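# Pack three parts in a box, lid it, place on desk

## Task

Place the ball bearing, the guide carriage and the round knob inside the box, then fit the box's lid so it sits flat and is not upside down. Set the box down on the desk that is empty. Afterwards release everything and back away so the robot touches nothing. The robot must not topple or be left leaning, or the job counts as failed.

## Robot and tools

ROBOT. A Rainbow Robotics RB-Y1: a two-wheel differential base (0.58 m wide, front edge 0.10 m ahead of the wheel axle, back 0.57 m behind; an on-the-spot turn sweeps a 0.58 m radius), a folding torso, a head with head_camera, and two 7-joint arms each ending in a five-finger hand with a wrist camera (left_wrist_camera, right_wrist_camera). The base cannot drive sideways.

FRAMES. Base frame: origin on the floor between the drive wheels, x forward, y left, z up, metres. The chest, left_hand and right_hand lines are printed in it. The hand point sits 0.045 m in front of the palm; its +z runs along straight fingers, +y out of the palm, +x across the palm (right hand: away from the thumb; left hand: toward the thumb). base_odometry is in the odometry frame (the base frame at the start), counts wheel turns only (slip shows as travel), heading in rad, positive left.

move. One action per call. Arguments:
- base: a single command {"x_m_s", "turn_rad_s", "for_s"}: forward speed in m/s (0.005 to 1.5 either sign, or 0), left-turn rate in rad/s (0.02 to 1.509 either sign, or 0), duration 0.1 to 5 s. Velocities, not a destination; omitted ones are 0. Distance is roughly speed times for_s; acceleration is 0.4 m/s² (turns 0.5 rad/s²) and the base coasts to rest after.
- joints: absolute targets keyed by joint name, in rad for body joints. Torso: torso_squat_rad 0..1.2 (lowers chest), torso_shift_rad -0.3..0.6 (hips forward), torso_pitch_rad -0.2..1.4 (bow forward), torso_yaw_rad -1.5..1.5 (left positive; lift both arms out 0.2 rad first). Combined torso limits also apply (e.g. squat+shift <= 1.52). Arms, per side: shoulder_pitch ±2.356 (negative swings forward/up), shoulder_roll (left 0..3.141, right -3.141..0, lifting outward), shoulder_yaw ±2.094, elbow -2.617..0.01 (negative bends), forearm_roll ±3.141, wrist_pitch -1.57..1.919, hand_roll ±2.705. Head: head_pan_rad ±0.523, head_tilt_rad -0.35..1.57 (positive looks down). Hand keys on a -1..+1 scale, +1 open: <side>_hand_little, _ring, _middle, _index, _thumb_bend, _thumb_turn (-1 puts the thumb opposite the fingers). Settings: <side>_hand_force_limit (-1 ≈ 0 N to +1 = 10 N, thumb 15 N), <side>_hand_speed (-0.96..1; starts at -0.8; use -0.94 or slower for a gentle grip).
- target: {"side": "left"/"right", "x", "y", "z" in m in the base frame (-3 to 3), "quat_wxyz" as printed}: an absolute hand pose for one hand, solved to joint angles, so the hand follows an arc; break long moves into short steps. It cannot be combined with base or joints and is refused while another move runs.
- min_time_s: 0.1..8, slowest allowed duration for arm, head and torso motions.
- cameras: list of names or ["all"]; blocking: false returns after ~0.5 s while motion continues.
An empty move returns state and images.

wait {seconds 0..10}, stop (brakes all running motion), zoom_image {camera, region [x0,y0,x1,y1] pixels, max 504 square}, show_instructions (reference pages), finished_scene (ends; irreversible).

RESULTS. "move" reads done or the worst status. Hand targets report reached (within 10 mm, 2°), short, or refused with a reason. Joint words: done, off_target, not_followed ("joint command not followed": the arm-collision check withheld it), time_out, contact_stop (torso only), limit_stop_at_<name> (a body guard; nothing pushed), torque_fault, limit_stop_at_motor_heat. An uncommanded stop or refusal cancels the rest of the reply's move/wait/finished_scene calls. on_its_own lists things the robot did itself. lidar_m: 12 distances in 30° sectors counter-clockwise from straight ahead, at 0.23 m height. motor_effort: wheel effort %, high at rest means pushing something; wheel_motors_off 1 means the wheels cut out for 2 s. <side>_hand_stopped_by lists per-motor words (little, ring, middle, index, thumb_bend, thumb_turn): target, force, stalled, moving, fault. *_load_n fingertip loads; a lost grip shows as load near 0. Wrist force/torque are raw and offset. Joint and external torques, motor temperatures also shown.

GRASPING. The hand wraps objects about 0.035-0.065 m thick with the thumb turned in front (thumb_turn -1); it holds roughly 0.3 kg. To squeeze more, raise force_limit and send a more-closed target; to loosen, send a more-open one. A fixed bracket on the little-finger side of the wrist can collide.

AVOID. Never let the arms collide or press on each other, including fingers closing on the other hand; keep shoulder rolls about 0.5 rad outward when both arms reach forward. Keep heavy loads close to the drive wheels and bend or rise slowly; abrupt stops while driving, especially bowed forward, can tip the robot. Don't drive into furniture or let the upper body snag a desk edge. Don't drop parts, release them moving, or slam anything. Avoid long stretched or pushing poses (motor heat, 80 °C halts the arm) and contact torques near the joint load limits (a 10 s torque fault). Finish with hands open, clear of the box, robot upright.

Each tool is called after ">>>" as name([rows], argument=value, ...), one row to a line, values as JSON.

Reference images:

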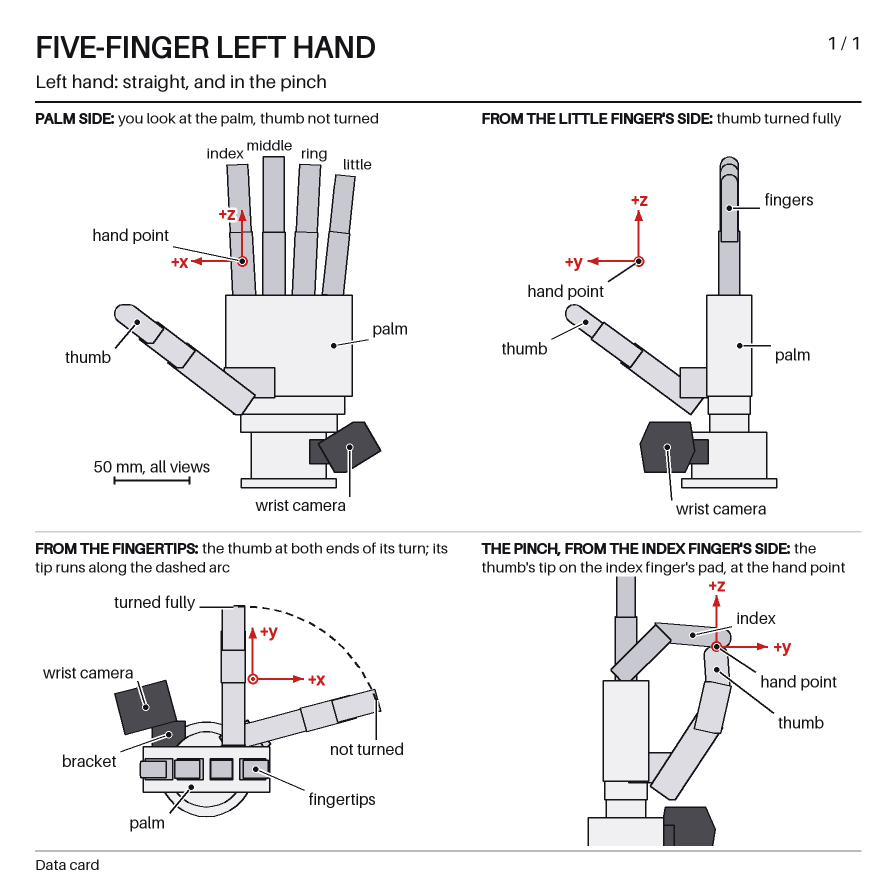

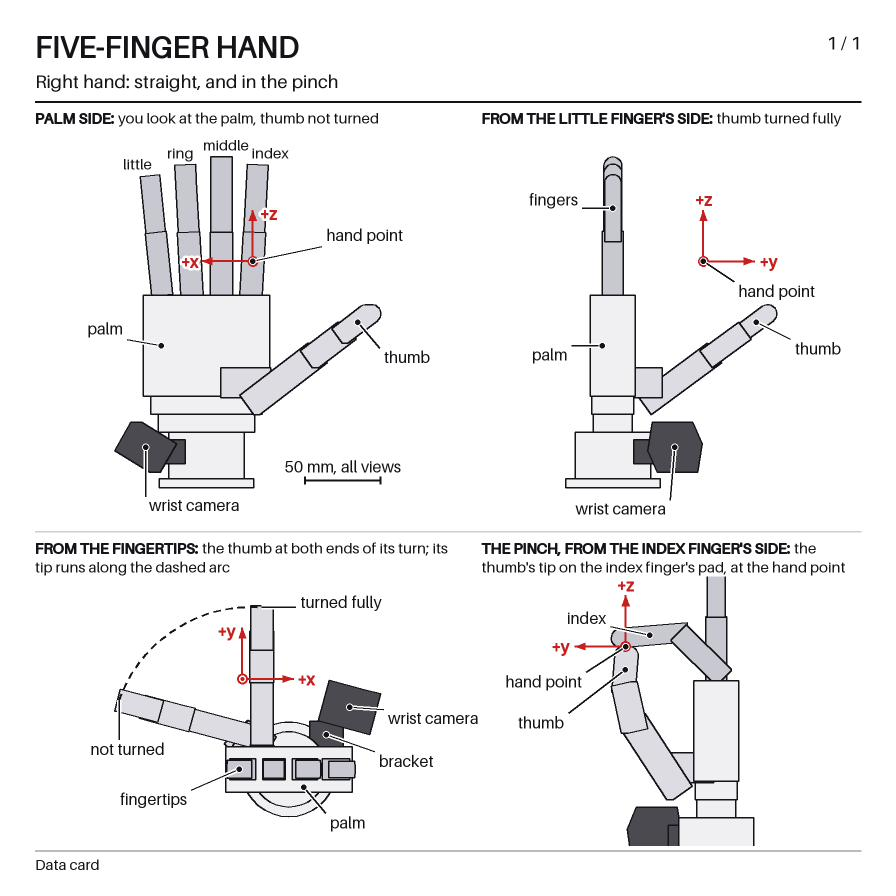

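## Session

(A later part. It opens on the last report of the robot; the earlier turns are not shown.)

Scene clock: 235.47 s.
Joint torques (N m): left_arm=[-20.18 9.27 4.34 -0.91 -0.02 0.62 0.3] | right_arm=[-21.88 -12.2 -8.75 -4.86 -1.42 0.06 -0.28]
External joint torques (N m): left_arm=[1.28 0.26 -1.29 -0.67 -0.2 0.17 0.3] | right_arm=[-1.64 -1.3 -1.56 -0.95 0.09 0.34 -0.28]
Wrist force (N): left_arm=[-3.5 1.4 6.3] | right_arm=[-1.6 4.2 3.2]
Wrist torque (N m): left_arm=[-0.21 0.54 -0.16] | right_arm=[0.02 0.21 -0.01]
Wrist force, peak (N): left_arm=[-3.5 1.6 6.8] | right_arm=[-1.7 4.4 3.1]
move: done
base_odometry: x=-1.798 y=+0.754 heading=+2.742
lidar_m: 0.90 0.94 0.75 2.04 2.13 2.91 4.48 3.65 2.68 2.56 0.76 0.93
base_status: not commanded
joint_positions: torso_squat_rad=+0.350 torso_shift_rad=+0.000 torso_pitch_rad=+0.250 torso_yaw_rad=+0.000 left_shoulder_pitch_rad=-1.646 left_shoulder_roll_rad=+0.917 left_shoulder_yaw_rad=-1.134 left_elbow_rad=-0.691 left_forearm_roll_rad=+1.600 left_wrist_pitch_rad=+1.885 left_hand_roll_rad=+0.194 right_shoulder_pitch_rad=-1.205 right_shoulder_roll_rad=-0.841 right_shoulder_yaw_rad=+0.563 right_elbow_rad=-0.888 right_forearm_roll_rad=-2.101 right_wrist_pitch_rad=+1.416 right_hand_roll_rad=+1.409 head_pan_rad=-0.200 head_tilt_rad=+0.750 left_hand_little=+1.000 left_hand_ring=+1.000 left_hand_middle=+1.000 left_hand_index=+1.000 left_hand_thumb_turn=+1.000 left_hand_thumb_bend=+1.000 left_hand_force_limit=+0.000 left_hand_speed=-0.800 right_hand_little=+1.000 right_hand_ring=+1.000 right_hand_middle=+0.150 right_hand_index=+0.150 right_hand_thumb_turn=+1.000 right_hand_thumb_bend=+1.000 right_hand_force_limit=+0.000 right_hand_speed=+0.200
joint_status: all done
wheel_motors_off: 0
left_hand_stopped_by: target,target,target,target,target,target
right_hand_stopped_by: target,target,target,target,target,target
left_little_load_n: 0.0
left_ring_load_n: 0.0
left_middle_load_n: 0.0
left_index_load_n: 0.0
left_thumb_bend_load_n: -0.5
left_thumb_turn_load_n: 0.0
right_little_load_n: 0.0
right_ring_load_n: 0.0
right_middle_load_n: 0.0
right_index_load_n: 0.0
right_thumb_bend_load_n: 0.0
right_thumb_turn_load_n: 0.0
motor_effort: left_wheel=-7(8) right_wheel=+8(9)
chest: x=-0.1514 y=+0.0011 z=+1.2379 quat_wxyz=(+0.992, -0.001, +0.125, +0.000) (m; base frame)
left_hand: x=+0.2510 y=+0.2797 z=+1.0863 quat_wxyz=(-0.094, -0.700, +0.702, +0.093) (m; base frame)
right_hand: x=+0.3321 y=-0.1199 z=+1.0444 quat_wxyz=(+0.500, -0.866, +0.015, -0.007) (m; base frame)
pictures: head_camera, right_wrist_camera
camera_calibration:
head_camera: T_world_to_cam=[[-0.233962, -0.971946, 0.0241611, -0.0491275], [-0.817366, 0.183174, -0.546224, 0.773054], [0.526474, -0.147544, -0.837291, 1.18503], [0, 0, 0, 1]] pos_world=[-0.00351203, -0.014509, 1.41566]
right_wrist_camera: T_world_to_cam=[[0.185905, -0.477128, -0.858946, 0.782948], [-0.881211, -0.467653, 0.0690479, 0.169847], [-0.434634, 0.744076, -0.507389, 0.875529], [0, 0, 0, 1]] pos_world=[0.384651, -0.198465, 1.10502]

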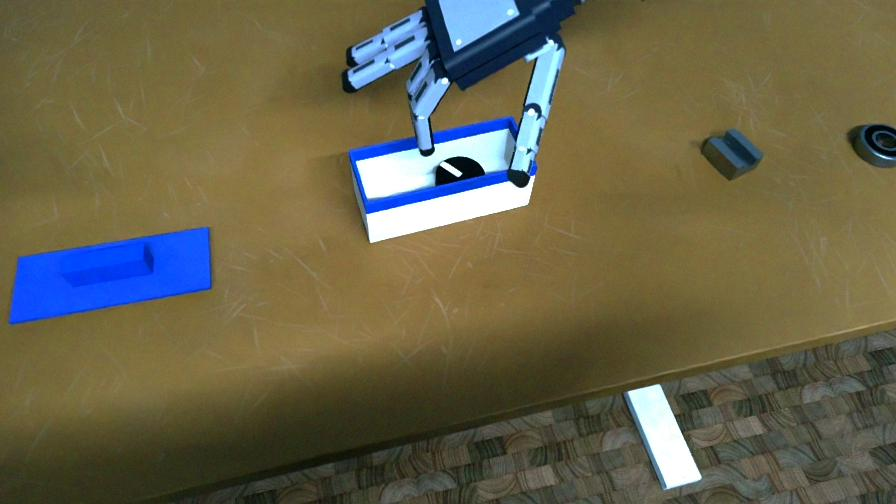

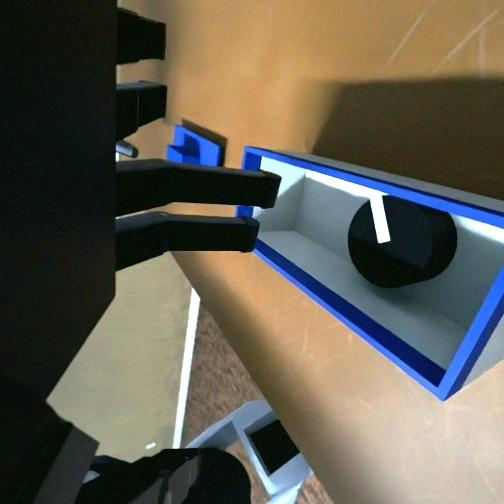

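>>> move(target={"side": "right", "x": 0.332, "y": -0.108, "z": 1.02, "quat_wxyz": [-0.5, 0.866, -0.0151, 0.0087]}, min_time_s=0.8)

>>> move(target={"side": "right", "x": 0.332, "y": -0.108, "z": 1.0, "quat_wxyz": [-0.5, 0.866, -0.0151, 0.0087]}, min_time_s=0.8)

>>> move(target={"side": "right", "x": 0.332, "y": -0.145, "z": 1.0, "quat_wxyz": [-0.5, 0.866, -0.0151, 0.0087]}, min_time_s=1.5, cameras=["head_camera", "right_wrist_camera"])

>>> zoom_image(camera="head_camera", region=[330, 60, 570, 260])

Scene clock: 239.37 s.
Joint torques (N m): left_arm=[-20.44 9.08 4.5 -0.89 -0.08 0.58 0.2] | right_arm=[-19.16 -8.66 -5.52 -3.47 -1.26 -0.72 0.27]
External joint torques (N m): left_arm=[1.02 0.07 -1.12 -0.65 -0.26 0.13 0.2] | right_arm=[1.1 1.96 1.55 0.61 0.25 -0.49 0.28]
Wrist force (N): left_arm=[-3.7 1.7 6.6] | right_arm=[-1.5 4.5 3.4]
Wrist torque (N m): left_arm=[-0.16 0.61 -0.17] | right_arm=[0.06 0.18 0.09]
Wrist force, peak (N): left_arm=[-4.0 1.4 6.5] | right_arm=[-1.5 4.5 3.4]
move: done
base_odometry: x=-1.798 y=+0.754 heading=+2.742
lidar_m: 0.89 0.94 0.75 2.05 2.12 2.91 4.47 3.67 2.68 2.58 0.74 0.94
base_status: not commanded
joint_positions: torso_squat_rad=+0.350 torso_shift_rad=+0.000 torso_pitch_rad=+0.250 torso_yaw_rad=+0.000 left_shoulder_pitch_rad=-1.646 left_shoulder_roll_rad=+0.917 left_shoulder_yaw_rad=-1.134 left_elbow_rad=-0.691 left_forearm_roll_rad=+1.600 left_wrist_pitch_rad=+1.885 left_hand_roll_rad=+0.194 right_shoulder_pitch_rad=-1.180 right_shoulder_roll_rad=-0.800 right_shoulder_yaw_rad=+0.576 right_elbow_rad=-0.877 right_forearm_roll_rad=-2.085 right_wrist_pitch_rad=+1.375 right_hand_roll_rad=+1.442 head_pan_rad=-0.200 head_tilt_rad=+0.750 left_hand_little=+1.000 left_hand_ring=+1.000 left_hand_middle=+1.000 left_hand_index=+1.000 left_hand_thumb_turn=+1.000 left_hand_thumb_bend=+1.000 left_hand_force_limit=+0.000 left_hand_speed=-0.800 right_hand_little=+1.000 right_hand_ring=+1.000 right_hand_middle=+0.150 right_hand_index=+0.150 right_hand_thumb_turn=+1.000 right_hand_thumb_bend=+1.000 right_hand_force_limit=+0.000 right_hand_speed=+0.200
joint_status: all done
wheel_motors_off: 0
left_hand_stopped_by: target,target,target,target,target,target
right_hand_stopped_by: target,target,target,target,target,target
left_little_load_n: 0.0
left_ring_load_n: 0.0
left_middle_load_n: 0.0
left_index_load_n: 0.0
left_thumb_bend_load_n: 0.0
left_thumb_turn_load_n: 0.0
right_little_load_n: 0.0
right_ring_load_n: 0.0
right_middle_load_n: 0.0
right_index_load_n: 0.0
right_thumb_bend_load_n: 0.0
right_thumb_turn_load_n: 0.0
motor_effort: left_wheel=-7(9) right_wheel=+8(9)
chest: x=-0.1514 y=+0.0011 z=+1.2379 quat_wxyz=(+0.992, -0.001, +0.125, +0.000) (m; base frame)
left_hand: x=+0.2510 y=+0.2797 z=+1.0863 quat_wxyz=(-0.094, -0.700, +0.702, +0.093) (m; base frame)
right_hand: x=+0.3320 y=-0.1080 z=+1.0202 quat_wxyz=(+0.500, -0.866, +0.015, -0.009) (m; base frame)
right_hand_status: reached (checked arc, planned for 0.8 s): 0 mm and 0.0 deg off.
pictures: none

Scene clock: 240.50 s.
Joint torques (N m): left_arm=[-20.39 9.18 4.38 -0.97 -0.07 0.64 0.24] | right_arm=[-19.04 -8.76 -5.66 -3.58 -1.13 -0.58 0.12]
External joint torques (N m): left_arm=[1.07 0.18 -1.25 -0.73 -0.25 0.2 0.24] | right_arm=[1.23 1.76 1.07 0.6 0.39 -0.45 0.13]
Wrist force (N): left_arm=[-3.5 1.5 6.4] | right_arm=[-1.6 4.4 3.3]
Wrist torque (N m): left_arm=[-0.20 0.54 -0.17] | right_arm=[0.04 0.20 0.06]
Wrist force, peak (N): left_arm=[-3.8 1.4 6.5] | right_arm=[-1.4 4.5 3.4]
move: done
base_odometry: x=-1.798 y=+0.754 heading=+2.742
lidar_m: 0.89 0.93 0.75 2.04 2.14 2.92 4.48 3.68 2.67 2.58 0.75 0.93
base_status: not commanded
joint_positions: torso_squat_rad=+0.350 torso_shift_rad=+0.000 torso_pitch_rad=+0.250 torso_yaw_rad=+0.000 left_shoulder_pitch_rad=-1.646 left_shoulder_roll_rad=+0.917 left_shoulder_yaw_rad=-1.134 left_elbow_rad=-0.691 left_forearm_roll_rad=+1.600 left_wrist_pitch_rad=+1.885 left_hand_roll_rad=+0.194 right_shoulder_pitch_rad=-1.168 right_shoulder_roll_rad=-0.768 right_shoulder_yaw_rad=+0.583 right_elbow_rad=-0.822 right_forearm_roll_rad=-2.080 right_wrist_pitch_rad=+1.371 right_hand_roll_rad=+1.498 head_pan_rad=-0.200 head_tilt_rad=+0.750 left_hand_little=+1.000 left_hand_ring=+1.000 left_hand_middle=+1.000 left_hand_index=+1.000 left_hand_thumb_turn=+1.000 left_hand_thumb_bend=+1.000 left_hand_force_limit=+0.000 left_hand_speed=-0.800 right_hand_little=+1.000 right_hand_ring=+1.000 right_hand_middle=+0.150 right_hand_index=+0.150 right_hand_thumb_turn=+1.000 right_hand_thumb_bend=+1.000 right_hand_force_limit=+0.000 right_hand_speed=+0.200
joint_status: all done
wheel_motors_off: 0
left_hand_stopped_by: target,target,target,target,target,target
right_hand_stopped_by: target,target,target,target,target,target
left_little_load_n: 0.0
left_ring_load_n: 0.0
left_middle_load_n: 0.0
left_index_load_n: 0.0
left_thumb_bend_load_n: 0.0
left_thumb_turn_load_n: 0.0
right_little_load_n: 0.0
right_ring_load_n: 0.0
right_middle_load_n: 0.0
right_index_load_n: 0.0
right_thumb_bend_load_n: 0.0
right_thumb_turn_load_n: -0.5
motor_effort: left_wheel=-7(9) right_wheel=+8(9)
chest: x=-0.1514 y=+0.0011 z=+1.2379 quat_wxyz=(+0.992, -0.001, +0.125, +0.000) (m; base frame)
left_hand: x=+0.2510 y=+0.2797 z=+1.0863 quat_wxyz=(-0.094, -0.700, +0.702, +0.093) (m; base frame)
right_hand: x=+0.3320 y=-0.1080 z=+1.0002 quat_wxyz=(+0.500, -0.866, +0.015, -0.009) (m; base frame)
right_hand_status: reached (checked arc, planned for 0.8 s): 0 mm and 0.0 deg off.
pictures: none

Scene clock: 242.33 s.
Joint torques (N m): left_arm=[-20.62 9.25 4.22 -0.93 -0.11 0.67 0.24] | right_arm=[-22 -12.45 -8.23 -3.36 -1.68 0.1 0.16]
External joint torques (N m): left_arm=[0.85 0.24 -1.4 -0.69 -0.29 0.23 0.24] | right_arm=[-1.91 -1.21 -2.1 0.62 -0.13 0.09 0.16]
Wrist force (N): left_arm=[-3.8 1.3 6.3] | right_arm=[-1.2 4.2 3.4]
Wrist torque (N m): left_arm=[-0.21 0.60 -0.18] | right_arm=[-0.01 0.13 0.09]
Wrist force, peak (N): left_arm=[-3.6 1.6 6.6] | right_arm=[-1.7 4.3 3.4]
move: done
base_odometry: x=-1.798 y=+0.754 heading=+2.742
lidar_m: 0.90 0.94 0.74 2.04 2.12 2.92 4.48 3.68 2.67 2.58 0.76 0.94
base_status: not commanded
joint_positions: torso_squat_rad=+0.350 torso_shift_rad=+0.000 torso_pitch_rad=+0.250 torso_yaw_rad=+0.000 left_shoulder_pitch_rad=-1.646 left_shoulder_roll_rad=+0.917 left_shoulder_yaw_rad=-1.134 left_elbow_rad=-0.691 left_forearm_roll_rad=+1.600 left_wrist_pitch_rad=+1.885 left_hand_roll_rad=+0.194 right_shoulder_pitch_rad=-1.179 right_shoulder_roll_rad=-0.797 right_shoulder_yaw_rad=+0.569 right_elbow_rad=-0.711 right_forearm_roll_rad=-2.099 right_wrist_pitch_rad=+1.459 right_hand_roll_rad=+1.583 head_pan_rad=-0.200 head_tilt_rad=+0.750 left_hand_little=+1.000 left_hand_ring=+1.000 left_hand_middle=+1.000 left_hand_index=+1.000 left_hand_thumb_turn=+1.000 left_hand_thumb_bend=+1.000 left_hand_force_limit=+0.000 left_hand_speed=-0.800 right_hand_little=+1.000 right_hand_ring=+1.000 right_hand_middle=+0.150 right_hand_index=+0.150 right_hand_thumb_turn=+1.000 right_hand_thumb_bend=+1.000 right_hand_force_limit=+0.000 right_hand_speed=+0.200
joint_status: all done
wheel_motors_off: 0
left_hand_stopped_by: target,target,target,target,target,target
right_hand_stopped_by: target,target,target,target,target,target
left_little_load_n: 0.0
left_ring_load_n: 0.0
left_middle_load_n: 0.0
left_index_load_n: 0.0
left_thumb_bend_load_n: 0.0
left_thumb_turn_load_n: 0.0
right_little_load_n: 0.0
right_ring_load_n: 0.0
right_middle_load_n: 0.0
right_index_load_n: 0.0
right_thumb_bend_load_n: 0.0
right_thumb_turn_load_n: 0.0
motor_effort: left_wheel=-7(9) right_wheel=+9(9)
chest: x=-0.1514 y=+0.0011 z=+1.2379 quat_wxyz=(+0.992, -0.001, +0.125, +0.000) (m; base frame)
left_hand: x=+0.2510 y=+0.2797 z=+1.0863 quat_wxyz=(-0.094, -0.700, +0.702, +0.093) (m; base frame)
right_hand: x=+0.3314 y=-0.1447 z=+0.9996 quat_wxyz=(+0.500, -0.866, +0.016, -0.009) (m; base frame)
right_hand_status: reached (checked arc, planned for 1.5 s): 1 mm and 0.1 deg off.
pictures: head_camera, right_wrist_camera
camera_calibration:
head_camera: T_world_to_cam=[[-0.233962, -0.971946, 0.0241611, -0.0491275], [-0.817366, 0.183174, -0.546224, 0.773054], [0.526474, -0.147544, -0.837291, 1.18503], [0, 0, 0, 1]] pos_world=[-0.00351203, -0.014509, 1.41566]
right_wrist_camera: T_world_to_cam=[[0.186749, -0.478487, -0.858006, 0.731335], [-0.882599, -0.465275, 0.0673699, 0.163162], [-0.431444, 0.744694, -0.509202, 0.871784], [0, 0, 0, 1]] pos_world=[0.383557, -0.223363, 1.06041]

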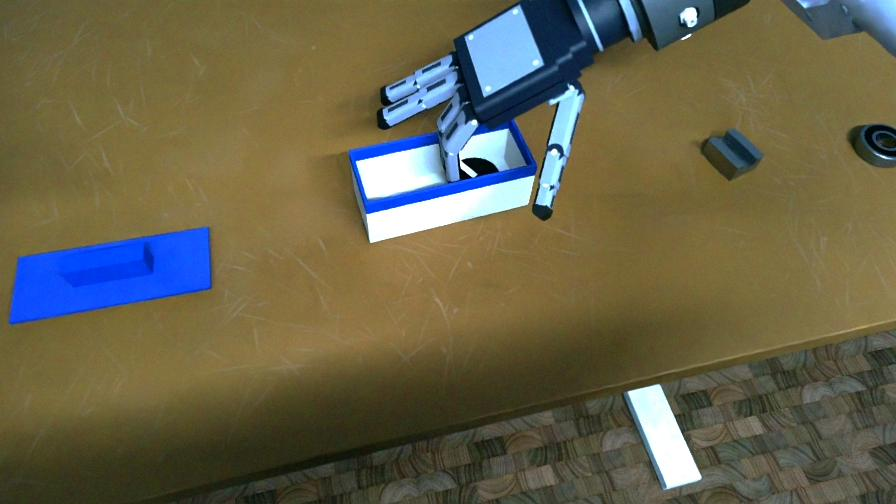

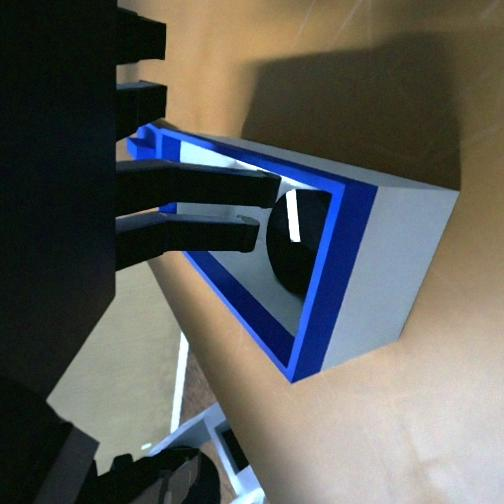

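Scaled by 2.100.

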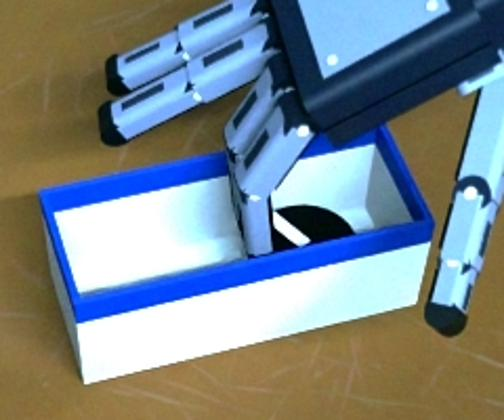

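>>> move(target={"side": "right", "x": 0.332, "y": -0.155, "z": 1.0, "quat_wxyz": [-0.5, 0.866, -0.0151, 0.0087]}, min_time_s=1, cameras=["head_camera"])

>>> zoom_image(camera="head_camera", region=[330, 60, 570, 260])

Scene clock: 244.83 s.
Joint torques (N m): left_arm=[-20.33 9.29 4.51 -1.12 0.01 0.47 0.23] | right_arm=[-22.24 -12.39 -7.42 -3.26 -1.68 0.4 0.17]
External joint torques (N m): left_arm=[1.13 0.28 -1.12 -0.88 -0.17 0.03 0.23] | right_arm=[-2.18 -1 -1.54 0.67 -0.13 0.36 0.17]
Wrist force (N): left_arm=[-3.3 1.5 6.5] | right_arm=[-1.5 4.1 3.4]
Wrist torque (N m): left_arm=[-0.20 0.51 -0.15] | right_arm=[-0.05 0.17 0.07]
Wrist force, peak (N): left_arm=[-3.8 1.6 6.6] | right_arm=[-1.4 4.2 3.6]
move: done
base_odometry: x=-1.798 y=+0.754 heading=+2.742
lidar_m: 0.89 0.93 0.75 2.04 2.10 2.90 4.49 3.67 2.69 2.58 0.74 0.94
base_status: not commanded
joint_positions: torso_squat_rad=+0.350 torso_shift_rad=+0.000 torso_pitch_rad=+0.250 torso_yaw_rad=+0.000 left_shoulder_pitch_rad=-1.646 left_shoulder_roll_rad=+0.917 left_shoulder_yaw_rad=-1.134 left_elbow_rad=-0.691 left_forearm_roll_rad=+1.600 left_wrist_pitch_rad=+1.885 left_hand_roll_rad=+0.194 right_shoulder_pitch_rad=-1.188 right_shoulder_roll_rad=-0.801 right_shoulder_yaw_rad=+0.567 right_elbow_rad=-0.669 right_forearm_roll_rad=-2.103 right_wrist_pitch_rad=+1.486 right_hand_roll_rad=+1.611 head_pan_rad=-0.200 head_tilt_rad=+0.750 left_hand_little=+1.000 left_hand_ring=+1.000 left_hand_middle=+1.000 left_hand_index=+1.000 left_hand_thumb_turn=+1.000 left_hand_thumb_bend=+1.000 left_hand_force_limit=+0.000 left_hand_speed=-0.800 right_hand_little=+1.000 right_hand_ring=+1.000 right_hand_middle=+0.150 right_hand_index=+0.150 right_hand_thumb_turn=+1.000 right_hand_thumb_bend=+1.000 right_hand_force_limit=+0.000 right_hand_speed=+0.200
joint_status: all done
wheel_motors_off: 0
left_hand_stopped_by: target,target,target,target,target,target
right_hand_stopped_by: target,target,target,target,target,target
left_little_load_n: 0.0
left_ring_load_n: 0.0
left_middle_load_n: 0.0
left_index_load_n: 0.0
left_thumb_bend_load_n: 0.0
left_thumb_turn_load_n: 0.0
right_little_load_n: 0.0
right_ring_load_n: 0.0
right_middle_load_n: 0.0
right_index_load_n: 0.0
right_thumb_bend_load_n: 0.0
right_thumb_turn_load_n: 0.0
motor_effort: left_wheel=-6(9) right_wheel=+8(9)
chest: x=-0.1514 y=+0.0011 z=+1.2379 quat_wxyz=(+0.992, -0.001, +0.125, +0.000) (m; base frame)
left_hand: x=+0.2510 y=+0.2797 z=+1.0863 quat_wxyz=(-0.094, -0.700, +0.702, +0.093) (m; base frame)
right_hand: x=+0.3314 y=-0.1546 z=+0.9996 quat_wxyz=(+0.500, -0.866, +0.016, -0.009) (m; base frame)
right_hand_status: reached (checked arc, planned for 1.0 s): 1 mm and 0.1 deg off.
pictures: head_camera
camera_calibration:
head_camera: T_world_to_cam=[[-0.233962, -0.971946, 0.0241611, -0.0491275], [-0.817366, 0.183174, -0.546224, 0.773054], [0.526474, -0.147544, -0.837291, 1.18503], [0, 0, 0, 1]] pos_world=[-0.00351203, -0.014509, 1.41566]

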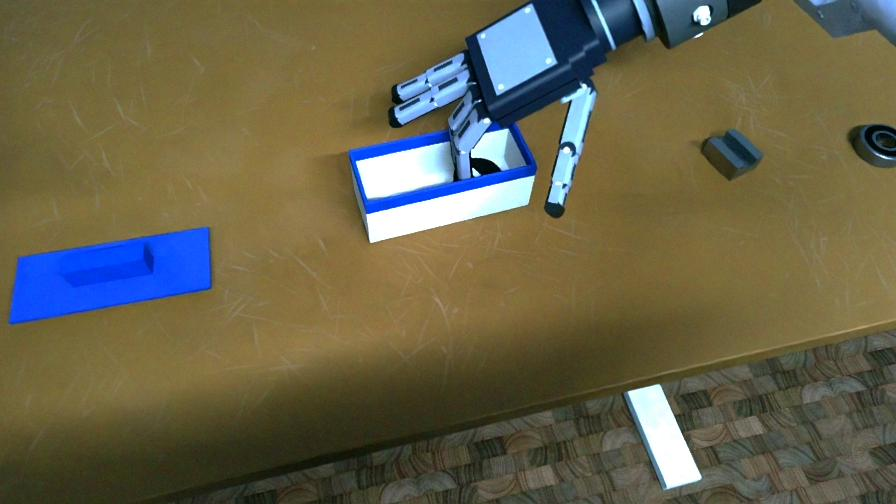

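Scaled by 2.100.

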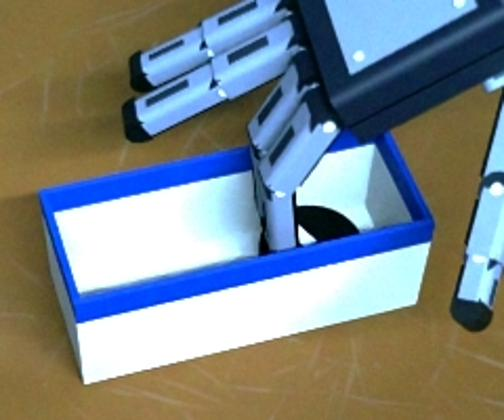

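>>> move(target={"side": "right", "x": 0.332, "y": -0.16, "z": 1.0, "quat_wxyz": [-0.5, 0.866, -0.0151, 0.0087]}, min_time_s=1, cameras=["head_camera", "right_wrist_camera"])

>>> zoom_image(camera="right_wrist_camera", region=[150, 100, 504, 454])

Scene clock: 248.50 s.
Joint torques (N m): left_arm=[-20.56 9.23 4.37 -1.04 -0.07 0.62 0.19] | right_arm=[-22.27 -9.75 -6.66 -3.13 -1.48 0.33 0.29]
External joint torques (N m): left_arm=[0.9 0.22 -1.26 -0.8 -0.25 0.17 0.19] | right_arm=[-2.17 1.7 -0.97 0.77 0.08 0.25 0.29]
Wrist force (N): left_arm=[-3.2 1.3 6.2] | right_arm=[-1.4 3.9 3.3]
Wrist torque (N m): left_arm=[-0.21 0.49 -0.14] | right_arm=[-0.06 0.18 0.06]
Wrist force, peak (N): left_arm=[-3.7 1.6 6.8] | right_arm=[-1.5 4.4 3.5]
move: done
base_odometry: x=-1.798 y=+0.754 heading=+2.742
lidar_m: 0.90 0.93 0.75 2.04 2.14 2.91 4.47 3.67 2.68 2.58 0.75 0.94
base_status: not commanded
joint_positions: torso_squat_rad=+0.350 torso_shift_rad=+0.000 torso_pitch_rad=+0.250 torso_yaw_rad=+0.000 left_shoulder_pitch_rad=-1.646 left_shoulder_roll_rad=+0.917 left_shoulder_yaw_rad=-1.134 left_elbow_rad=-0.691 left_forearm_roll_rad=+1.600 left_wrist_pitch_rad=+1.885 left_hand_roll_rad=+0.194 right_shoulder_pitch_rad=-1.198 right_shoulder_roll_rad=-0.801 right_shoulder_yaw_rad=+0.567 right_elbow_rad=-0.637 right_forearm_roll_rad=-2.103 right_wrist_pitch_rad=+1.504 right_hand_roll_rad=+1.630 head_pan_rad=-0.200 head_tilt_rad=+0.750 left_hand_little=+1.000 left_hand_ring=+1.000 left_hand_middle=+1.000 left_hand_index=+1.000 left_hand_thumb_turn=+1.000 left_hand_thumb_bend=+1.000 left_hand_force_limit=+0.000 left_hand_speed=-0.800 right_hand_little=+1.000 right_hand_ring=+1.000 right_hand_middle=+0.150 right_hand_index=+0.150 right_hand_thumb_turn=+1.000 right_hand_thumb_bend=+1.000 right_hand_force_limit=+0.000 right_hand_speed=+0.200
joint_status: all done
wheel_motors_off: 0
left_hand_stopped_by: target,target,target,target,target,target
right_hand_stopped_by: target,target,target,target,target,target
left_little_load_n: 0.0
left_ring_load_n: 0.0
left_middle_load_n: 0.0
left_index_load_n: 0.0
left_thumb_bend_load_n: 0.0
left_thumb_turn_load_n: 0.0
right_little_load_n: 0.0
right_ring_load_n: 0.0
right_middle_load_n: 0.0
right_index_load_n: 0.0
right_thumb_bend_load_n: 0.0
right_thumb_turn_load_n: 0.0
motor_effort: left_wheel=-7(9) right_wheel=+9(9)
chest: x=-0.1514 y=+0.0011 z=+1.2379 quat_wxyz=(+0.992, -0.001, +0.125, +0.000) (m; base frame)
left_hand: x=+0.2510 y=+0.2797 z=+1.0863 quat_wxyz=(-0.094, -0.700, +0.702, +0.093) (m; base frame)
right_hand: x=+0.3316 y=-0.1601 z=+0.9997 quat_wxyz=(+0.500, -0.866, +0.016, -0.009) (m; base frame)
right_hand_status: reached (checked arc, planned for 1.0 s): 0 mm and 0.1 deg off.
pictures: head_camera, right_wrist_camera
camera_calibration:
head_camera: T_world_to_cam=[[-0.233962, -0.971946, 0.0241611, -0.0491275], [-0.817366, 0.183174, -0.546224, 0.773054], [0.526474, -0.147544, -0.837291, 1.18503], [0, 0, 0, 1]] pos_world=[-0.00351203, -0.014509, 1.41566]
right_wrist_camera: T_world_to_cam=[[0.186648, -0.478633, -0.857947, 0.723955], [-0.882767, -0.464958, 0.067344, 0.156335], [-0.431143, 0.744798, -0.509305, 0.883408], [0, 0, 0, 1]] pos_world=[0.383758, -0.238762, 1.06051]

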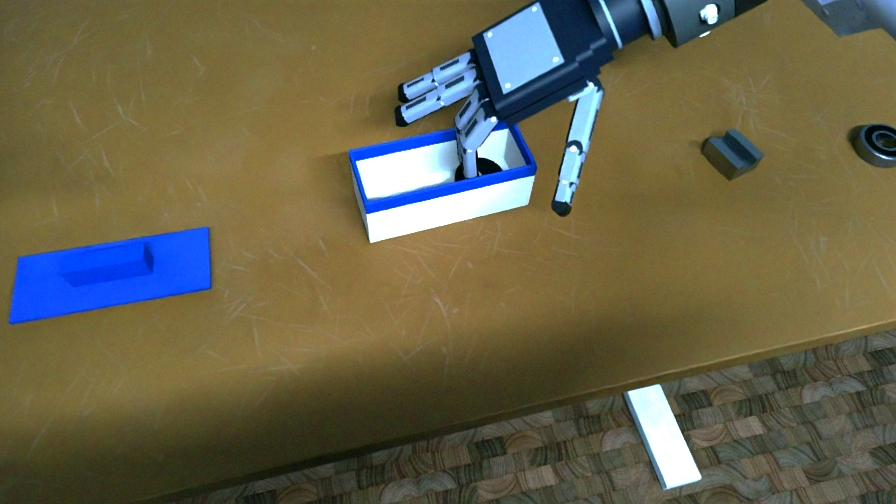

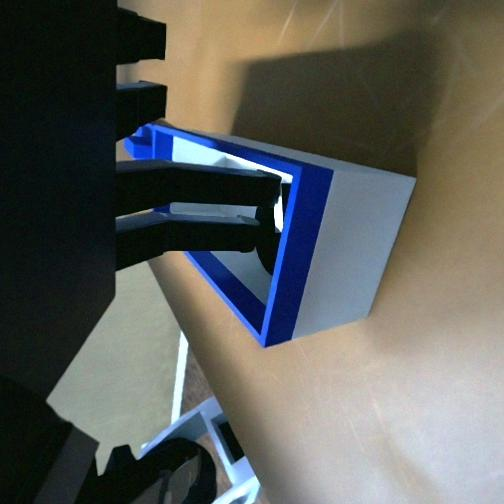

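Scaled by 1.424.

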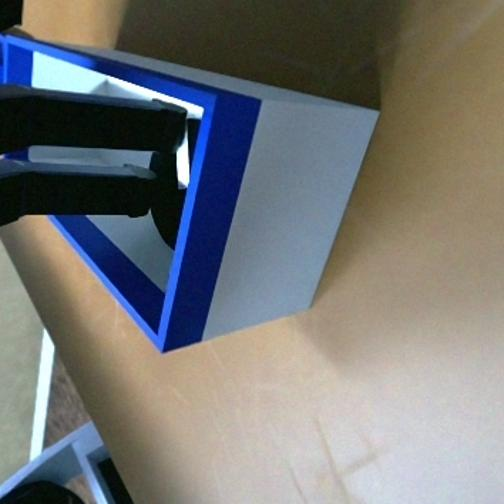

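>>> move(target={"side": "right", "x": 0.332, "y": -0.16, "z": 1.09, "quat_wxyz": [-0.5, 0.866, -0.0151, 0.0087]}, min_time_s=1.2)

>>> move(joints={"right_hand_thumb_bend": 0.8, "right_hand_thumb_turn": -1, "right_hand_index": 0.3, "right_hand_middle": 0.3}, cameras=["head_camera", "right_wrist_camera"])

>>> zoom_image(camera="head_camera", region=[330, 60, 570, 260])

Scene clock: 256.37 s.
Joint torques (N m): left_arm=[-20.46 9.2 4.45 -1.06 -0.09 0.64 0.19] | right_arm=[-21.45 -12.3 -8.47 -4.78 -1.75 -0.18 -0.21]
External joint torques (N m): left_arm=[1 0.2 -1.17 -0.82 -0.27 0.19 0.19] | right_arm=[-1.4 -0.76 -1.55 -1.16 -0.21 0.11 -0.21]
Wrist force (N): left_arm=[-3.5 1.3 6.2] | right_arm=[-1.7 4.3 3.1]
Wrist torque (N m): left_arm=[-0.21 0.54 -0.14] | right_arm=[0.02 0.22 0.02]
Wrist force, peak (N): left_arm=[-3.6 2.1 6.6] | right_arm=[-1.5 4.5 3.7]
move: done
base_odometry: x=-1.798 y=+0.754 heading=+2.742
lidar_m: 0.90 0.94 0.75 2.04 2.13 2.90 4.48 3.68 2.68 2.57 0.75 0.94
base_status: not commanded
joint_positions: torso_squat_rad=+0.350 torso_shift_rad=+0.000 torso_pitch_rad=+0.250 torso_yaw_rad=+0.000 left_shoulder_pitch_rad=-1.646 left_shoulder_roll_rad=+0.917 left_shoulder_yaw_rad=-1.134 left_elbow_rad=-0.691 left_forearm_roll_rad=+1.600 left_wrist_pitch_rad=+1.885 left_hand_roll_rad=+0.194 right_shoulder_pitch_rad=-1.266 right_shoulder_roll_rad=-0.925 right_shoulder_yaw_rad=+0.533 right_elbow_rad=-0.832 right_forearm_roll_rad=-2.135 right_wrist_pitch_rad=+1.539 right_hand_roll_rad=+1.398 head_pan_rad=-0.200 head_tilt_rad=+0.750 left_hand_little=+1.000 left_hand_ring=+1.000 left_hand_middle=+1.000 left_hand_index=+1.000 left_hand_thumb_turn=+1.000 left_hand_thumb_bend=+1.000 left_hand_force_limit=+0.000 left_hand_speed=-0.800 right_hand_little=+1.000 right_hand_ring=+1.000 right_hand_middle=+0.150 right_hand_index=+0.150 right_hand_thumb_turn=+1.000 right_hand_thumb_bend=+1.000 right_hand_force_limit=+0.000 right_hand_speed=+0.200
joint_status: all done
wheel_motors_off: 0
left_hand_stopped_by: target,target,target,target,target,target
right_hand_stopped_by: target,target,target,target,target,target
left_little_load_n: 0.0
left_ring_load_n: 0.0
left_middle_load_n: 0.0
left_index_load_n: 0.0
left_thumb_bend_load_n: 0.0
left_thumb_turn_load_n: 0.0
right_little_load_n: 0.0
right_ring_load_n: 0.0
right_middle_load_n: 0.0
right_index_load_n: 0.0
right_thumb_bend_load_n: 0.0
right_thumb_turn_load_n: 0.0
motor_effort: left_wheel=-7(9) right_wheel=+8(9)
chest: x=-0.1514 y=+0.0011 z=+1.2379 quat_wxyz=(+0.992, -0.001, +0.125, +0.000) (m; base frame)
left_hand: x=+0.2510 y=+0.2797 z=+1.0863 quat_wxyz=(-0.094, -0.700, +0.702, +0.093) (m; base frame)
right_hand: x=+0.3318 y=-0.1599 z=+1.0895 quat_wxyz=(+0.500, -0.866, +0.015, -0.008) (m; base frame)
right_hand_status: reached (checked arc, planned for 1.2 s): 1 mm and 0.1 deg off.
pictures: none

Scene clock: 257.70 s.
Joint torques (N m): left_arm=[-19.98 9.06 4.51 -0.99 -0.01 0.48 0.3] | right_arm=[-21.53 -11.83 -8.3 -4.51 -1.5 -0.15 -0.05]
External joint torques (N m): left_arm=[1.48 0.06 -1.12 -0.75 -0.19 0.04 0.3] | right_arm=[-1.47 -0.28 -1.37 -0.89 0.04 0.15 -0.06]
Wrist force (N): left_arm=[-3.5 1.4 6.0] | right_arm=[-1.6 4.1 3.2]
Wrist torque (N m): left_arm=[-0.18 0.55 -0.15] | right_arm=[-0.02 0.18 0.01]
Wrist force, peak (N): left_arm=[-3.6 1.9 6.6] | right_arm=[-1.6 4.4 3.2]
move: done
base_odometry: x=-1.798 y=+0.754 heading=+2.742
lidar_m: 0.89 0.94 0.75 2.05 2.13 2.91 4.49 3.67 2.67 2.58 0.75 0.94
base_status: not commanded
joint_positions: torso_squat_rad=+0.350 torso_shift_rad=+0.000 torso_pitch_rad=+0.250 torso_yaw_rad=+0.000 left_shoulder_pitch_rad=-1.646 left_shoulder_roll_rad=+0.917 left_shoulder_yaw_rad=-1.134 left_elbow_rad=-0.691 left_forearm_roll_rad=+1.600 left_wrist_pitch_rad=+1.885 left_hand_roll_rad=+0.194 right_shoulder_pitch_rad=-1.266 right_shoulder_roll_rad=-0.925 right_shoulder_yaw_rad=+0.533 right_elbow_rad=-0.832 right_forearm_roll_rad=-2.135 right_wrist_pitch_rad=+1.539 right_hand_roll_rad=+1.398 head_pan_rad=-0.200 head_tilt_rad=+0.750 left_hand_little=+1.000 left_hand_ring=+1.000 left_hand_middle=+1.000 left_hand_index=+1.000 left_hand_thumb_turn=+1.000 left_hand_thumb_bend=+1.000 left_hand_force_limit=+0.000 left_hand_speed=-0.800 right_hand_little=+1.000 right_hand_ring=+1.000 right_hand_middle=+0.300 right_hand_index=+0.300 right_hand_thumb_turn=-1.000 right_hand_thumb_bend=+0.800 right_hand_force_limit=+0.000 right_hand_speed=+0.200
joint_status: all done
wheel_motors_off: 0
left_hand_stopped_by: target,target,target,target,target,target
right_hand_stopped_by: target,target,target,target,target,target
left_little_load_n: 0.0
left_ring_load_n: 0.0
left_middle_load_n: 0.0
left_index_load_n: 0.0
left_thumb_bend_load_n: 0.0
left_thumb_turn_load_n: 0.0
right_little_load_n: 0.0
right_ring_load_n: 0.0
right_middle_load_n: 0.0
right_index_load_n: 0.0
right_thumb_bend_load_n: 0.0
right_thumb_turn_load_n: 0.0
motor_effort: left_wheel=-6(9) right_wheel=+7(9)
chest: x=-0.1514 y=+0.0011 z=+1.2379 quat_wxyz=(+0.992, -0.001, +0.125, +0.000) (m; base frame)
left_hand: x=+0.2510 y=+0.2797 z=+1.0863 quat_wxyz=(-0.094, -0.700, +0.702, +0.093) (m; base frame)
right_hand: x=+0.3318 y=-0.1599 z=+1.0895 quat_wxyz=(+0.500, -0.866, +0.015, -0.008) (m; base frame)
pictures: head_camera, right_wrist_camera
camera_calibration:
head_camera: T_world_to_cam=[[-0.233975, -0.971942, 0.0241807, -0.0491552], [-0.817409, 0.183186, -0.546155, 0.772957], [0.526402, -0.147552, -0.837335, 1.18509], [0, 0, 0, 1]] pos_world=[-0.00351186, -0.014509, 1.41566]
right_wrist_camera: T_world_to_cam=[[0.186019, -0.477242, -0.858858, 0.802503], [-0.881344, -0.467431, 0.0688485, 0.148008], [-0.434314, 0.744143, -0.507565, 0.928097], [0, 0, 0, 1]] pos_world=[0.384251, -0.238465, 1.15012]

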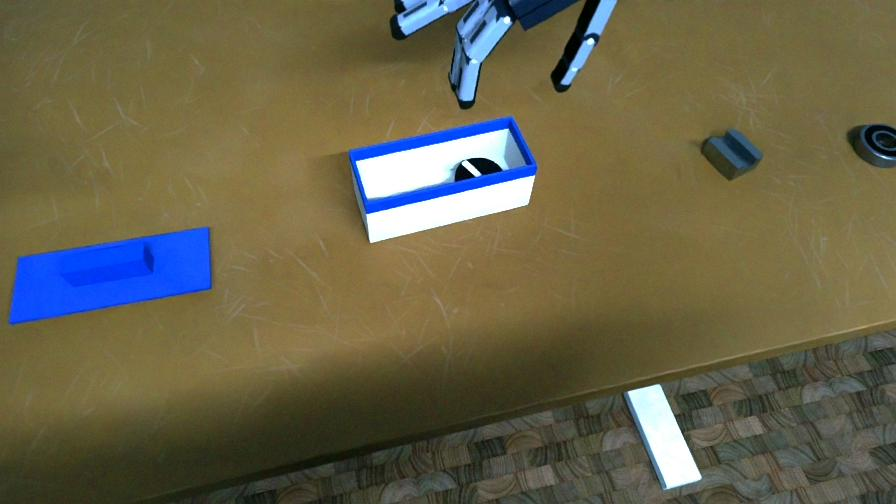

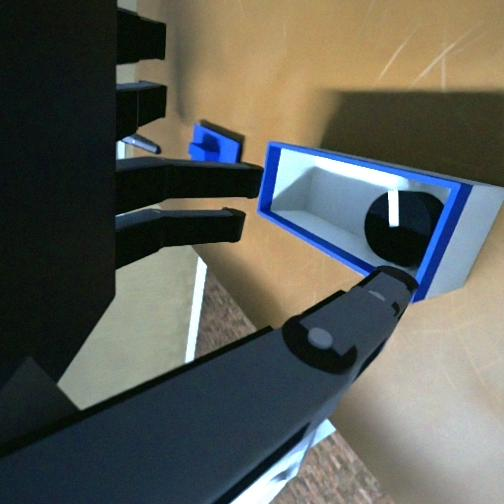

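Scaled by 2.100.

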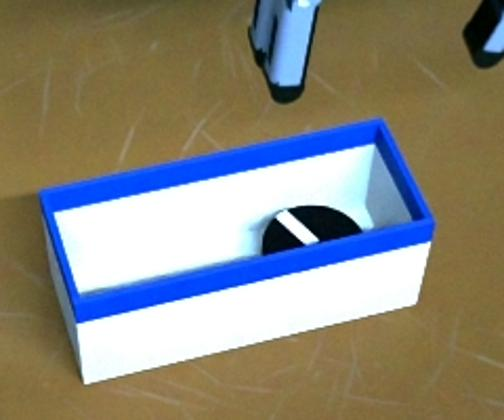

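>>> move(joints={"head_pan_rad": -0.5, "head_tilt_rad": 0.7}, blocking=false)

>>> move(target={"side": "right", "x": 0.3, "y": -0.36, "z": 1.1, "quat_wxyz": [-0.462, 0.8, -0.331, 0.191]}, min_time_s=2)

>>> move(target={"side": "right", "x": 0.3, "y": -0.52, "z": 1.06, "quat_wxyz": [-0.4096, 0.7094, -0.4967, 0.2868]}, min_time_s=2, cameras=["head_camera", "right_wrist_camera"])

Scene clock: 264.23 s.
Joint torques (N m): left_arm=[-20.37 9.05 4.75 -0.96 -0.04 0.65 0.28] | right_arm=[-21.22 -12.43 -8.21 -4.56 -1.51 -0.19 -0.23]
External joint torques (N m): left_arm=[1.09 0.05 -0.87 -0.73 -0.22 0.2 0.28] | right_arm=[-1.16 -0.89 -1.28 -0.94 0.03 0.12 -0.23]
Wrist force (N): left_arm=[-3.3 1.3 6.3] | right_arm=[-1.6 4.4 3.1]
Wrist torque (N m): left_arm=[-0.24 0.50 -0.14] | right_arm=[0.02 0.19 0.03]
Wrist force, peak (N): left_arm=[-3.6 1.5 6.8] | right_arm=[-1.6 4.4 3.2]
move: moving
base_odometry: x=-1.798 y=+0.754 heading=+2.742
lidar_m: 0.90 0.94 0.75 2.04 2.12 2.90 4.48 3.65 2.69 2.58 0.75 0.93
base_status: not commanded
joint_positions: torso_squat_rad=+0.350 torso_shift_rad=+0.000 torso_pitch_rad=+0.250 torso_yaw_rad=+0.000 left_shoulder_pitch_rad=-1.646 left_shoulder_roll_rad=+0.917 left_shoulder_yaw_rad=-1.134 left_elbow_rad=-0.691 left_forearm_roll_rad=+1.600 left_wrist_pitch_rad=+1.885 left_hand_roll_rad=+0.194 right_shoulder_pitch_rad=-1.266 right_shoulder_roll_rad=-0.925 right_shoulder_yaw_rad=+0.533 right_elbow_rad=-0.832 right_forearm_roll_rad=-2.135 right_wrist_pitch_rad=+1.539 right_hand_roll_rad=+1.398 head_pan_rad=-0.497 head_tilt_rad=+0.700 left_hand_little=+1.000 left_hand_ring=+1.000 left_hand_middle=+1.000 left_hand_index=+1.000 left_hand_thumb_turn=+1.000 left_hand_thumb_bend=+1.000 left_hand_force_limit=+0.000 left_hand_speed=-0.800 right_hand_little=+1.000 right_hand_ring=+1.000 right_hand_middle=+0.300 right_hand_index=+0.300 right_hand_thumb_turn=-1.000 right_hand_thumb_bend=+0.800 right_hand_force_limit=+0.000 right_hand_speed=+0.200
joint_status: head_pan_rad moving; head_tilt_rad moving
wheel_motors_off: 0
left_hand_stopped_by: target,target,target,target,target,target
right_hand_stopped_by: target,target,target,target,target,target
left_little_load_n: 0.0
left_ring_load_n: 0.0
left_middle_load_n: 0.0
left_index_load_n: 0.0
left_thumb_bend_load_n: -0.5
left_thumb_turn_load_n: 0.0
right_little_load_n: 0.0
right_ring_load_n: 0.0
right_middle_load_n: 0.0
right_index_load_n: 0.0
right_thumb_bend_load_n: -0.5
right_thumb_turn_load_n: 0.0
motor_effort: left_wheel=-6(9) right_wheel=+6(9)
chest: x=-0.1514 y=+0.0011 z=+1.2379 quat_wxyz=(+0.992, -0.001, +0.125, +0.000) (m; base frame)
left_hand: x=+0.2510 y=+0.2797 z=+1.0863 quat_wxyz=(-0.094, -0.700, +0.702, +0.093) (m; base frame)
right_hand: x=+0.3318 y=-0.1599 z=+1.0895 quat_wxyz=(+0.500, -0.866, +0.015, -0.008) (m; base frame)
pictures: none

Scene clock: 264.27 s.
Joint torques (N m): left_arm=[-20.27 9.18 4.66 -1.08 -0.07 0.59 0.25] | right_arm=[-21.13 -12.77 -8.67 -4.55 -1.47 0.03 -0.11]
External joint torques (N m): left_arm=[1.19 0.18 -0.96 -0.84 -0.25 0.15 0.25] | right_arm=[-1.07 -1.23 -1.74 -0.93 0.07 0.33 -0.12]
Wrist force (N): left_arm=[-3.4 1.9 5.8] | right_arm=[-1.6 4.2 3.1]
Wrist torque (N m): left_arm=[-0.09 0.52 -0.15] | right_arm=[0.01 0.19 0.02]
Wrist force, peak (N): left_arm=[-3.4 1.9 5.8] | right_arm=[-1.6 4.2 3.1]
earlier move: moving
move: refused
base_odometry: x=-1.798 y=+0.754 heading=+2.742
lidar_m: 0.90 0.94 0.74 2.04 2.12 2.92 4.48 3.66 2.69 2.58 0.75 0.94
base_status: not commanded
joint_positions: torso_squat_rad=+0.350 torso_shift_rad=+0.000 torso_pitch_rad=+0.250 torso_yaw_rad=+0.000 left_shoulder_pitch_rad=-1.646 left_shoulder_roll_rad=+0.917 left_shoulder_yaw_rad=-1.134 left_elbow_rad=-0.691 left_forearm_roll_rad=+1.600 left_wrist_pitch_rad=+1.885 left_hand_roll_rad=+0.194 right_shoulder_pitch_rad=-1.266 right_shoulder_roll_rad=-0.925 right_shoulder_yaw_rad=+0.533 right_elbow_rad=-0.832 right_forearm_roll_rad=-2.135 right_wrist_pitch_rad=+1.539 right_hand_roll_rad=+1.398 head_pan_rad=-0.500 head_tilt_rad=+0.700 left_hand_little=+1.000 left_hand_ring=+1.000 left_hand_middle=+1.000 left_hand_index=+1.000 left_hand_thumb_turn=+1.000 left_hand_thumb_bend=+1.000 left_hand_force_limit=+0.000 left_hand_speed=-0.800 right_hand_little=+1.000 right_hand_ring=+1.000 right_hand_middle=+0.300 right_hand_index=+0.300 right_hand_thumb_turn=-1.000 right_hand_thumb_bend=+0.800 right_hand_force_limit=+0.000 right_hand_speed=+0.200
joint_status: head_pan_rad moving; head_tilt_rad moving
wheel_motors_off: 0
left_hand_stopped_by: target,target,target,target,target,target
right_hand_stopped_by: target,target,target,target,target,target
left_little_load_n: 0.0
left_ring_load_n: 0.0
left_middle_load_n: 0.0
left_index_load_n: 0.0
left_thumb_bend_load_n: 0.0
left_thumb_turn_load_n: 0.0
right_little_load_n: 0.0
right_ring_load_n: 0.0
right_middle_load_n: 0.0
right_index_load_n: 0.0
right_thumb_bend_load_n: 0.0
right_thumb_turn_load_n: 0.0
motor_effort: left_wheel=-7(7) right_wheel=+8(8)
chest: x=-0.1514 y=+0.0011 z=+1.2379 quat_wxyz=(+0.992, -0.001, +0.125, +0.000) (m; base frame)
left_hand: x=+0.2510 y=+0.2797 z=+1.0863 quat_wxyz=(-0.094, -0.700, +0.702, +0.093) (m; base frame)
right_hand: x=+0.3318 y=-0.1599 z=+1.0895 quat_wxyz=(+0.500, -0.866, +0.015, -0.008) (m; base frame)
right_hand_status: refused: the robot was not at rest, so the target was not started. Send it again once the robot is at rest.
pictures: none

not run: a stop that you did not command came earlier in this reply.

>>> move(target={"side": "right", "x": 0.3, "y": -0.36, "z": 1.1, "quat_wxyz": [-0.462, 0.8, -0.331, 0.191]}, min_time_s=2)

>>> move(target={"side": "right", "x": 0.3, "y": -0.52, "z": 1.06, "quat_wxyz": [-0.4096, 0.7094, -0.4967, 0.2868]}, min_time_s=2, cameras=["head_camera", "right_wrist_camera"])

Scene clock: 267.73 s.
Joint torques (N m): left_arm=[-20.39 9.48 4.5 -0.95 -0.09 0.55 0.27] | right_arm=[-8.5 -19.17 -12.06 -0.7 -1.02 -0.93 -0.1]
External joint torques (N m): left_arm=[1.07 0.47 -1.12 -0.72 -0.27 0.1 0.27] | right_arm=[1.15 -0.62 -1.69 -0.59 0.07 -0.32 -0.11]
Wrist force (N): left_arm=[-3.5 1.4 6.2] | right_arm=[-1.4 4.6 3.7]
Wrist torque (N m): left_arm=[-0.22 0.54 -0.14] | right_arm=[0.09 0.23 0.02]
Wrist force, peak (N): left_arm=[-3.8 1.5 6.7] | right_arm=[-1.5 4.8 3.8]
earlier move: done
move: done
base_odometry: x=-1.798 y=+0.754 heading=+2.742
lidar_m: 0.89 0.94 0.74 2.04 2.13 2.92 4.49 3.67 2.67 2.58 0.75 0.93
base_status: not commanded
joint_positions: torso_squat_rad=+0.350 torso_shift_rad=+0.000 torso_pitch_rad=+0.250 torso_yaw_rad=+0.000 left_shoulder_pitch_rad=-1.646 left_shoulder_roll_rad=+0.917 left_shoulder_yaw_rad=-1.134 left_elbow_rad=-0.691 left_forearm_roll_rad=+1.600 left_wrist_pitch_rad=+1.885 left_hand_roll_rad=+0.194 right_shoulder_pitch_rad=-0.262 right_shoulder_roll_rad=-1.560 right_shoulder_yaw_rad=+0.059 right_elbow_rad=-1.443 right_forearm_roll_rad=-2.501 right_wrist_pitch_rad=+0.919 right_hand_roll_rad=+1.198 head_pan_rad=-0.500 head_tilt_rad=+0.700 left_hand_little=+1.000 left_hand_ring=+1.000 left_hand_middle=+1.000 left_hand_index=+1.000 left_hand_thumb_turn=+1.000 left_hand_thumb_bend=+1.000 left_hand_force_limit=+0.000 left_hand_speed=-0.800 right_hand_little=+1.000 right_hand_ring=+1.000 right_hand_middle=+0.300 right_hand_index=+0.300 right_hand_thumb_turn=-1.000 right_hand_thumb_bend=+0.800 right_hand_force_limit=+0.000 right_hand_speed=+0.200
joint_status: all done
wheel_motors_off: 0
left_hand_stopped_by: target,target,target,target,target,target
right_hand_stopped_by: target,target,target,target,target,target
left_little_load_n: 0.0
left_ring_load_n: 0.0
left_middle_load_n: 0.0
left_index_load_n: 0.0
left_thumb_bend_load_n: -0.5
left_thumb_turn_load_n: 0.0
right_little_load_n: -0.5
right_ring_load_n: -0.5
right_middle_load_n: 0.0
right_index_load_n: 0.0
right_thumb_bend_load_n: 0.0
right_thumb_turn_load_n: 0.0
motor_effort: left_wheel=-7(9) right_wheel=+8(9)
chest: x=-0.1514 y=+0.0011 z=+1.2379 quat_wxyz=(+0.992, -0.001, +0.125, +0.000) (m; base frame)
left_hand: x=+0.2510 y=+0.2797 z=+1.0863 quat_wxyz=(-0.094, -0.700, +0.702, +0.093) (m; base frame)
right_hand: x=+0.2999 y=-0.3595 z=+1.0999 quat_wxyz=(+0.462, -0.803, +0.329, -0.184) (m; base frame)
right_hand_status: reached (checked arc, planned for 2.0 s): 1 mm and 0.9 deg off.
pictures: none

Scene clock: 270.07 s.
Joint torques (N m): left_arm=[-20.33 9.13 4.44 -1.01 -0.07 0.6 0.19] | right_arm=[-6.07 -18.75 -12.28 0.98 -1.18 -0.99 0.07]
External joint torques (N m): left_arm=[1.13 0.12 -1.18 -0.77 -0.25 0.15 0.2] | right_arm=[0.77 1.34 -2.52 0.8 -0.21 -0.48 0.07]
Wrist force (N): left_arm=[-3.4 1.6 6.1] | right_arm=[-1.4 4.6 3.5]
Wrist torque (N m): left_arm=[-0.18 0.55 -0.15] | right_arm=[0.07 0.22 0.10]
Wrist force, peak (N): left_arm=[-3.8 1.7 6.5] | right_arm=[-1.0 4.8 3.7]
move: done
base_odometry: x=-1.798 y=+0.754 heading=+2.742
lidar_m: 0.90 0.94 0.75 2.04 2.12 2.91 4.48 3.67 2.67 2.58 0.74 0.95
base_status: not commanded
joint_positions: torso_squat_rad=+0.350 torso_shift_rad=+0.000 torso_pitch_rad=+0.250 torso_yaw_rad=+0.000 left_shoulder_pitch_rad=-1.646 left_shoulder_roll_rad=+0.917 left_shoulder_yaw_rad=-1.134 left_elbow_rad=-0.691 left_forearm_roll_rad=+1.600 left_wrist_pitch_rad=+1.885 left_hand_roll_rad=+0.194 right_shoulder_pitch_rad=+0.023 right_shoulder_roll_rad=-1.513 right_shoulder_yaw_rad=-0.099 right_elbow_rad=-1.198 right_forearm_roll_rad=-2.583 right_wrist_pitch_rad=+0.769 right_hand_roll_rad=+1.269 head_pan_rad=-0.500 head_tilt_rad=+0.700 left_hand_little=+1.000 left_hand_ring=+1.000 left_hand_middle=+1.000 left_hand_index=+1.000 left_hand_thumb_turn=+1.000 left_hand_thumb_bend=+1.000 left_hand_force_limit=+0.000 left_hand_speed=-0.800 right_hand_little=+1.000 right_hand_ring=+1.000 right_hand_middle=+0.300 right_hand_index=+0.300 right_hand_thumb_turn=-1.000 right_hand_thumb_bend=+0.800 right_hand_force_limit=+0.000 right_hand_speed=+0.200
joint_status: all done
wheel_motors_off: 0
left_hand_stopped_by: target,target,target,target,target,target
right_hand_stopped_by: target,target,target,target,target,target
left_little_load_n: 0.0
left_ring_load_n: 0.0
left_middle_load_n: 0.0
left_index_load_n: 0.0
left_thumb_bend_load_n: 0.0
left_thumb_turn_load_n: 0.0
right_little_load_n: 0.0
right_ring_load_n: 0.0
right_middle_load_n: 0.0
right_index_load_n: 0.0
right_thumb_bend_load_n: 0.0
right_thumb_turn_load_n: 0.0
motor_effort: left_wheel=-9(10) right_wheel=+8(10)
chest: x=-0.1514 y=+0.0011 z=+1.2379 quat_wxyz=(+0.992, -0.001, +0.125, +0.000) (m; base frame)
left_hand: x=+0.2510 y=+0.2797 z=+1.0863 quat_wxyz=(-0.094, -0.700, +0.702, +0.093) (m; base frame)
right_hand: x=+0.2999 y=-0.5197 z=+1.0599 quat_wxyz=(+0.409, -0.709, +0.497, -0.287) (m; base frame)
right_hand_status: reached (checked arc, planned for 2.0 s): 0 mm and 0.1 deg off.
pictures: head_camera, right_wrist_camera
camera_calibration:
head_camera: T_world_to_cam=[[-0.501077, -0.860676, 0.0903306, -0.165194], [-0.712616, 0.351134, -0.607358, 0.868429], [0.49102, -0.368704, -0.789276, 1.11398], [0, 0, 0, 1]] pos_world=[-0.010903, -0.0363859, 1.4216]
right_wrist_camera: T_world_to_cam=[[-0.372877, -0.352983, -0.858117, 0.842709], [-0.762195, 0.643942, 0.0663126, 0.498296], [0.529171, 0.678779, -0.509153, 0.845739], [0, 0, 0, 1]] pos_world=[0.246485, -0.597482, 1.12071]

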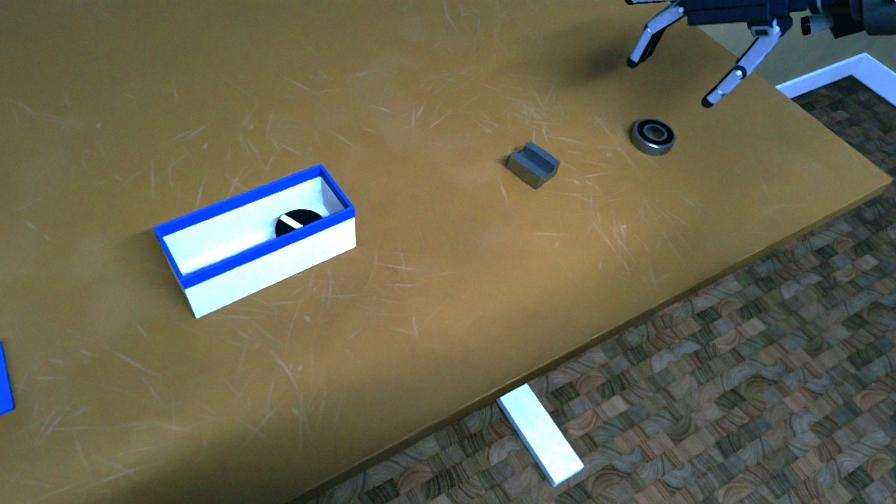

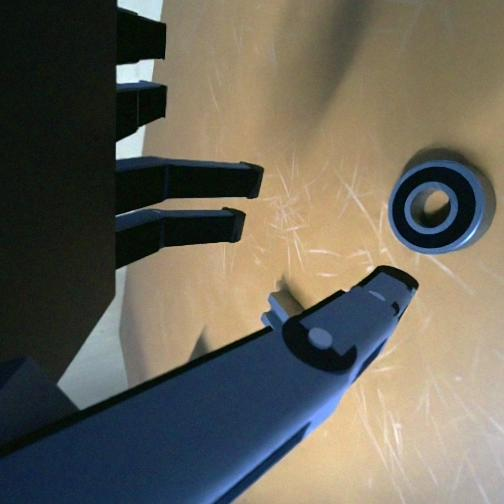

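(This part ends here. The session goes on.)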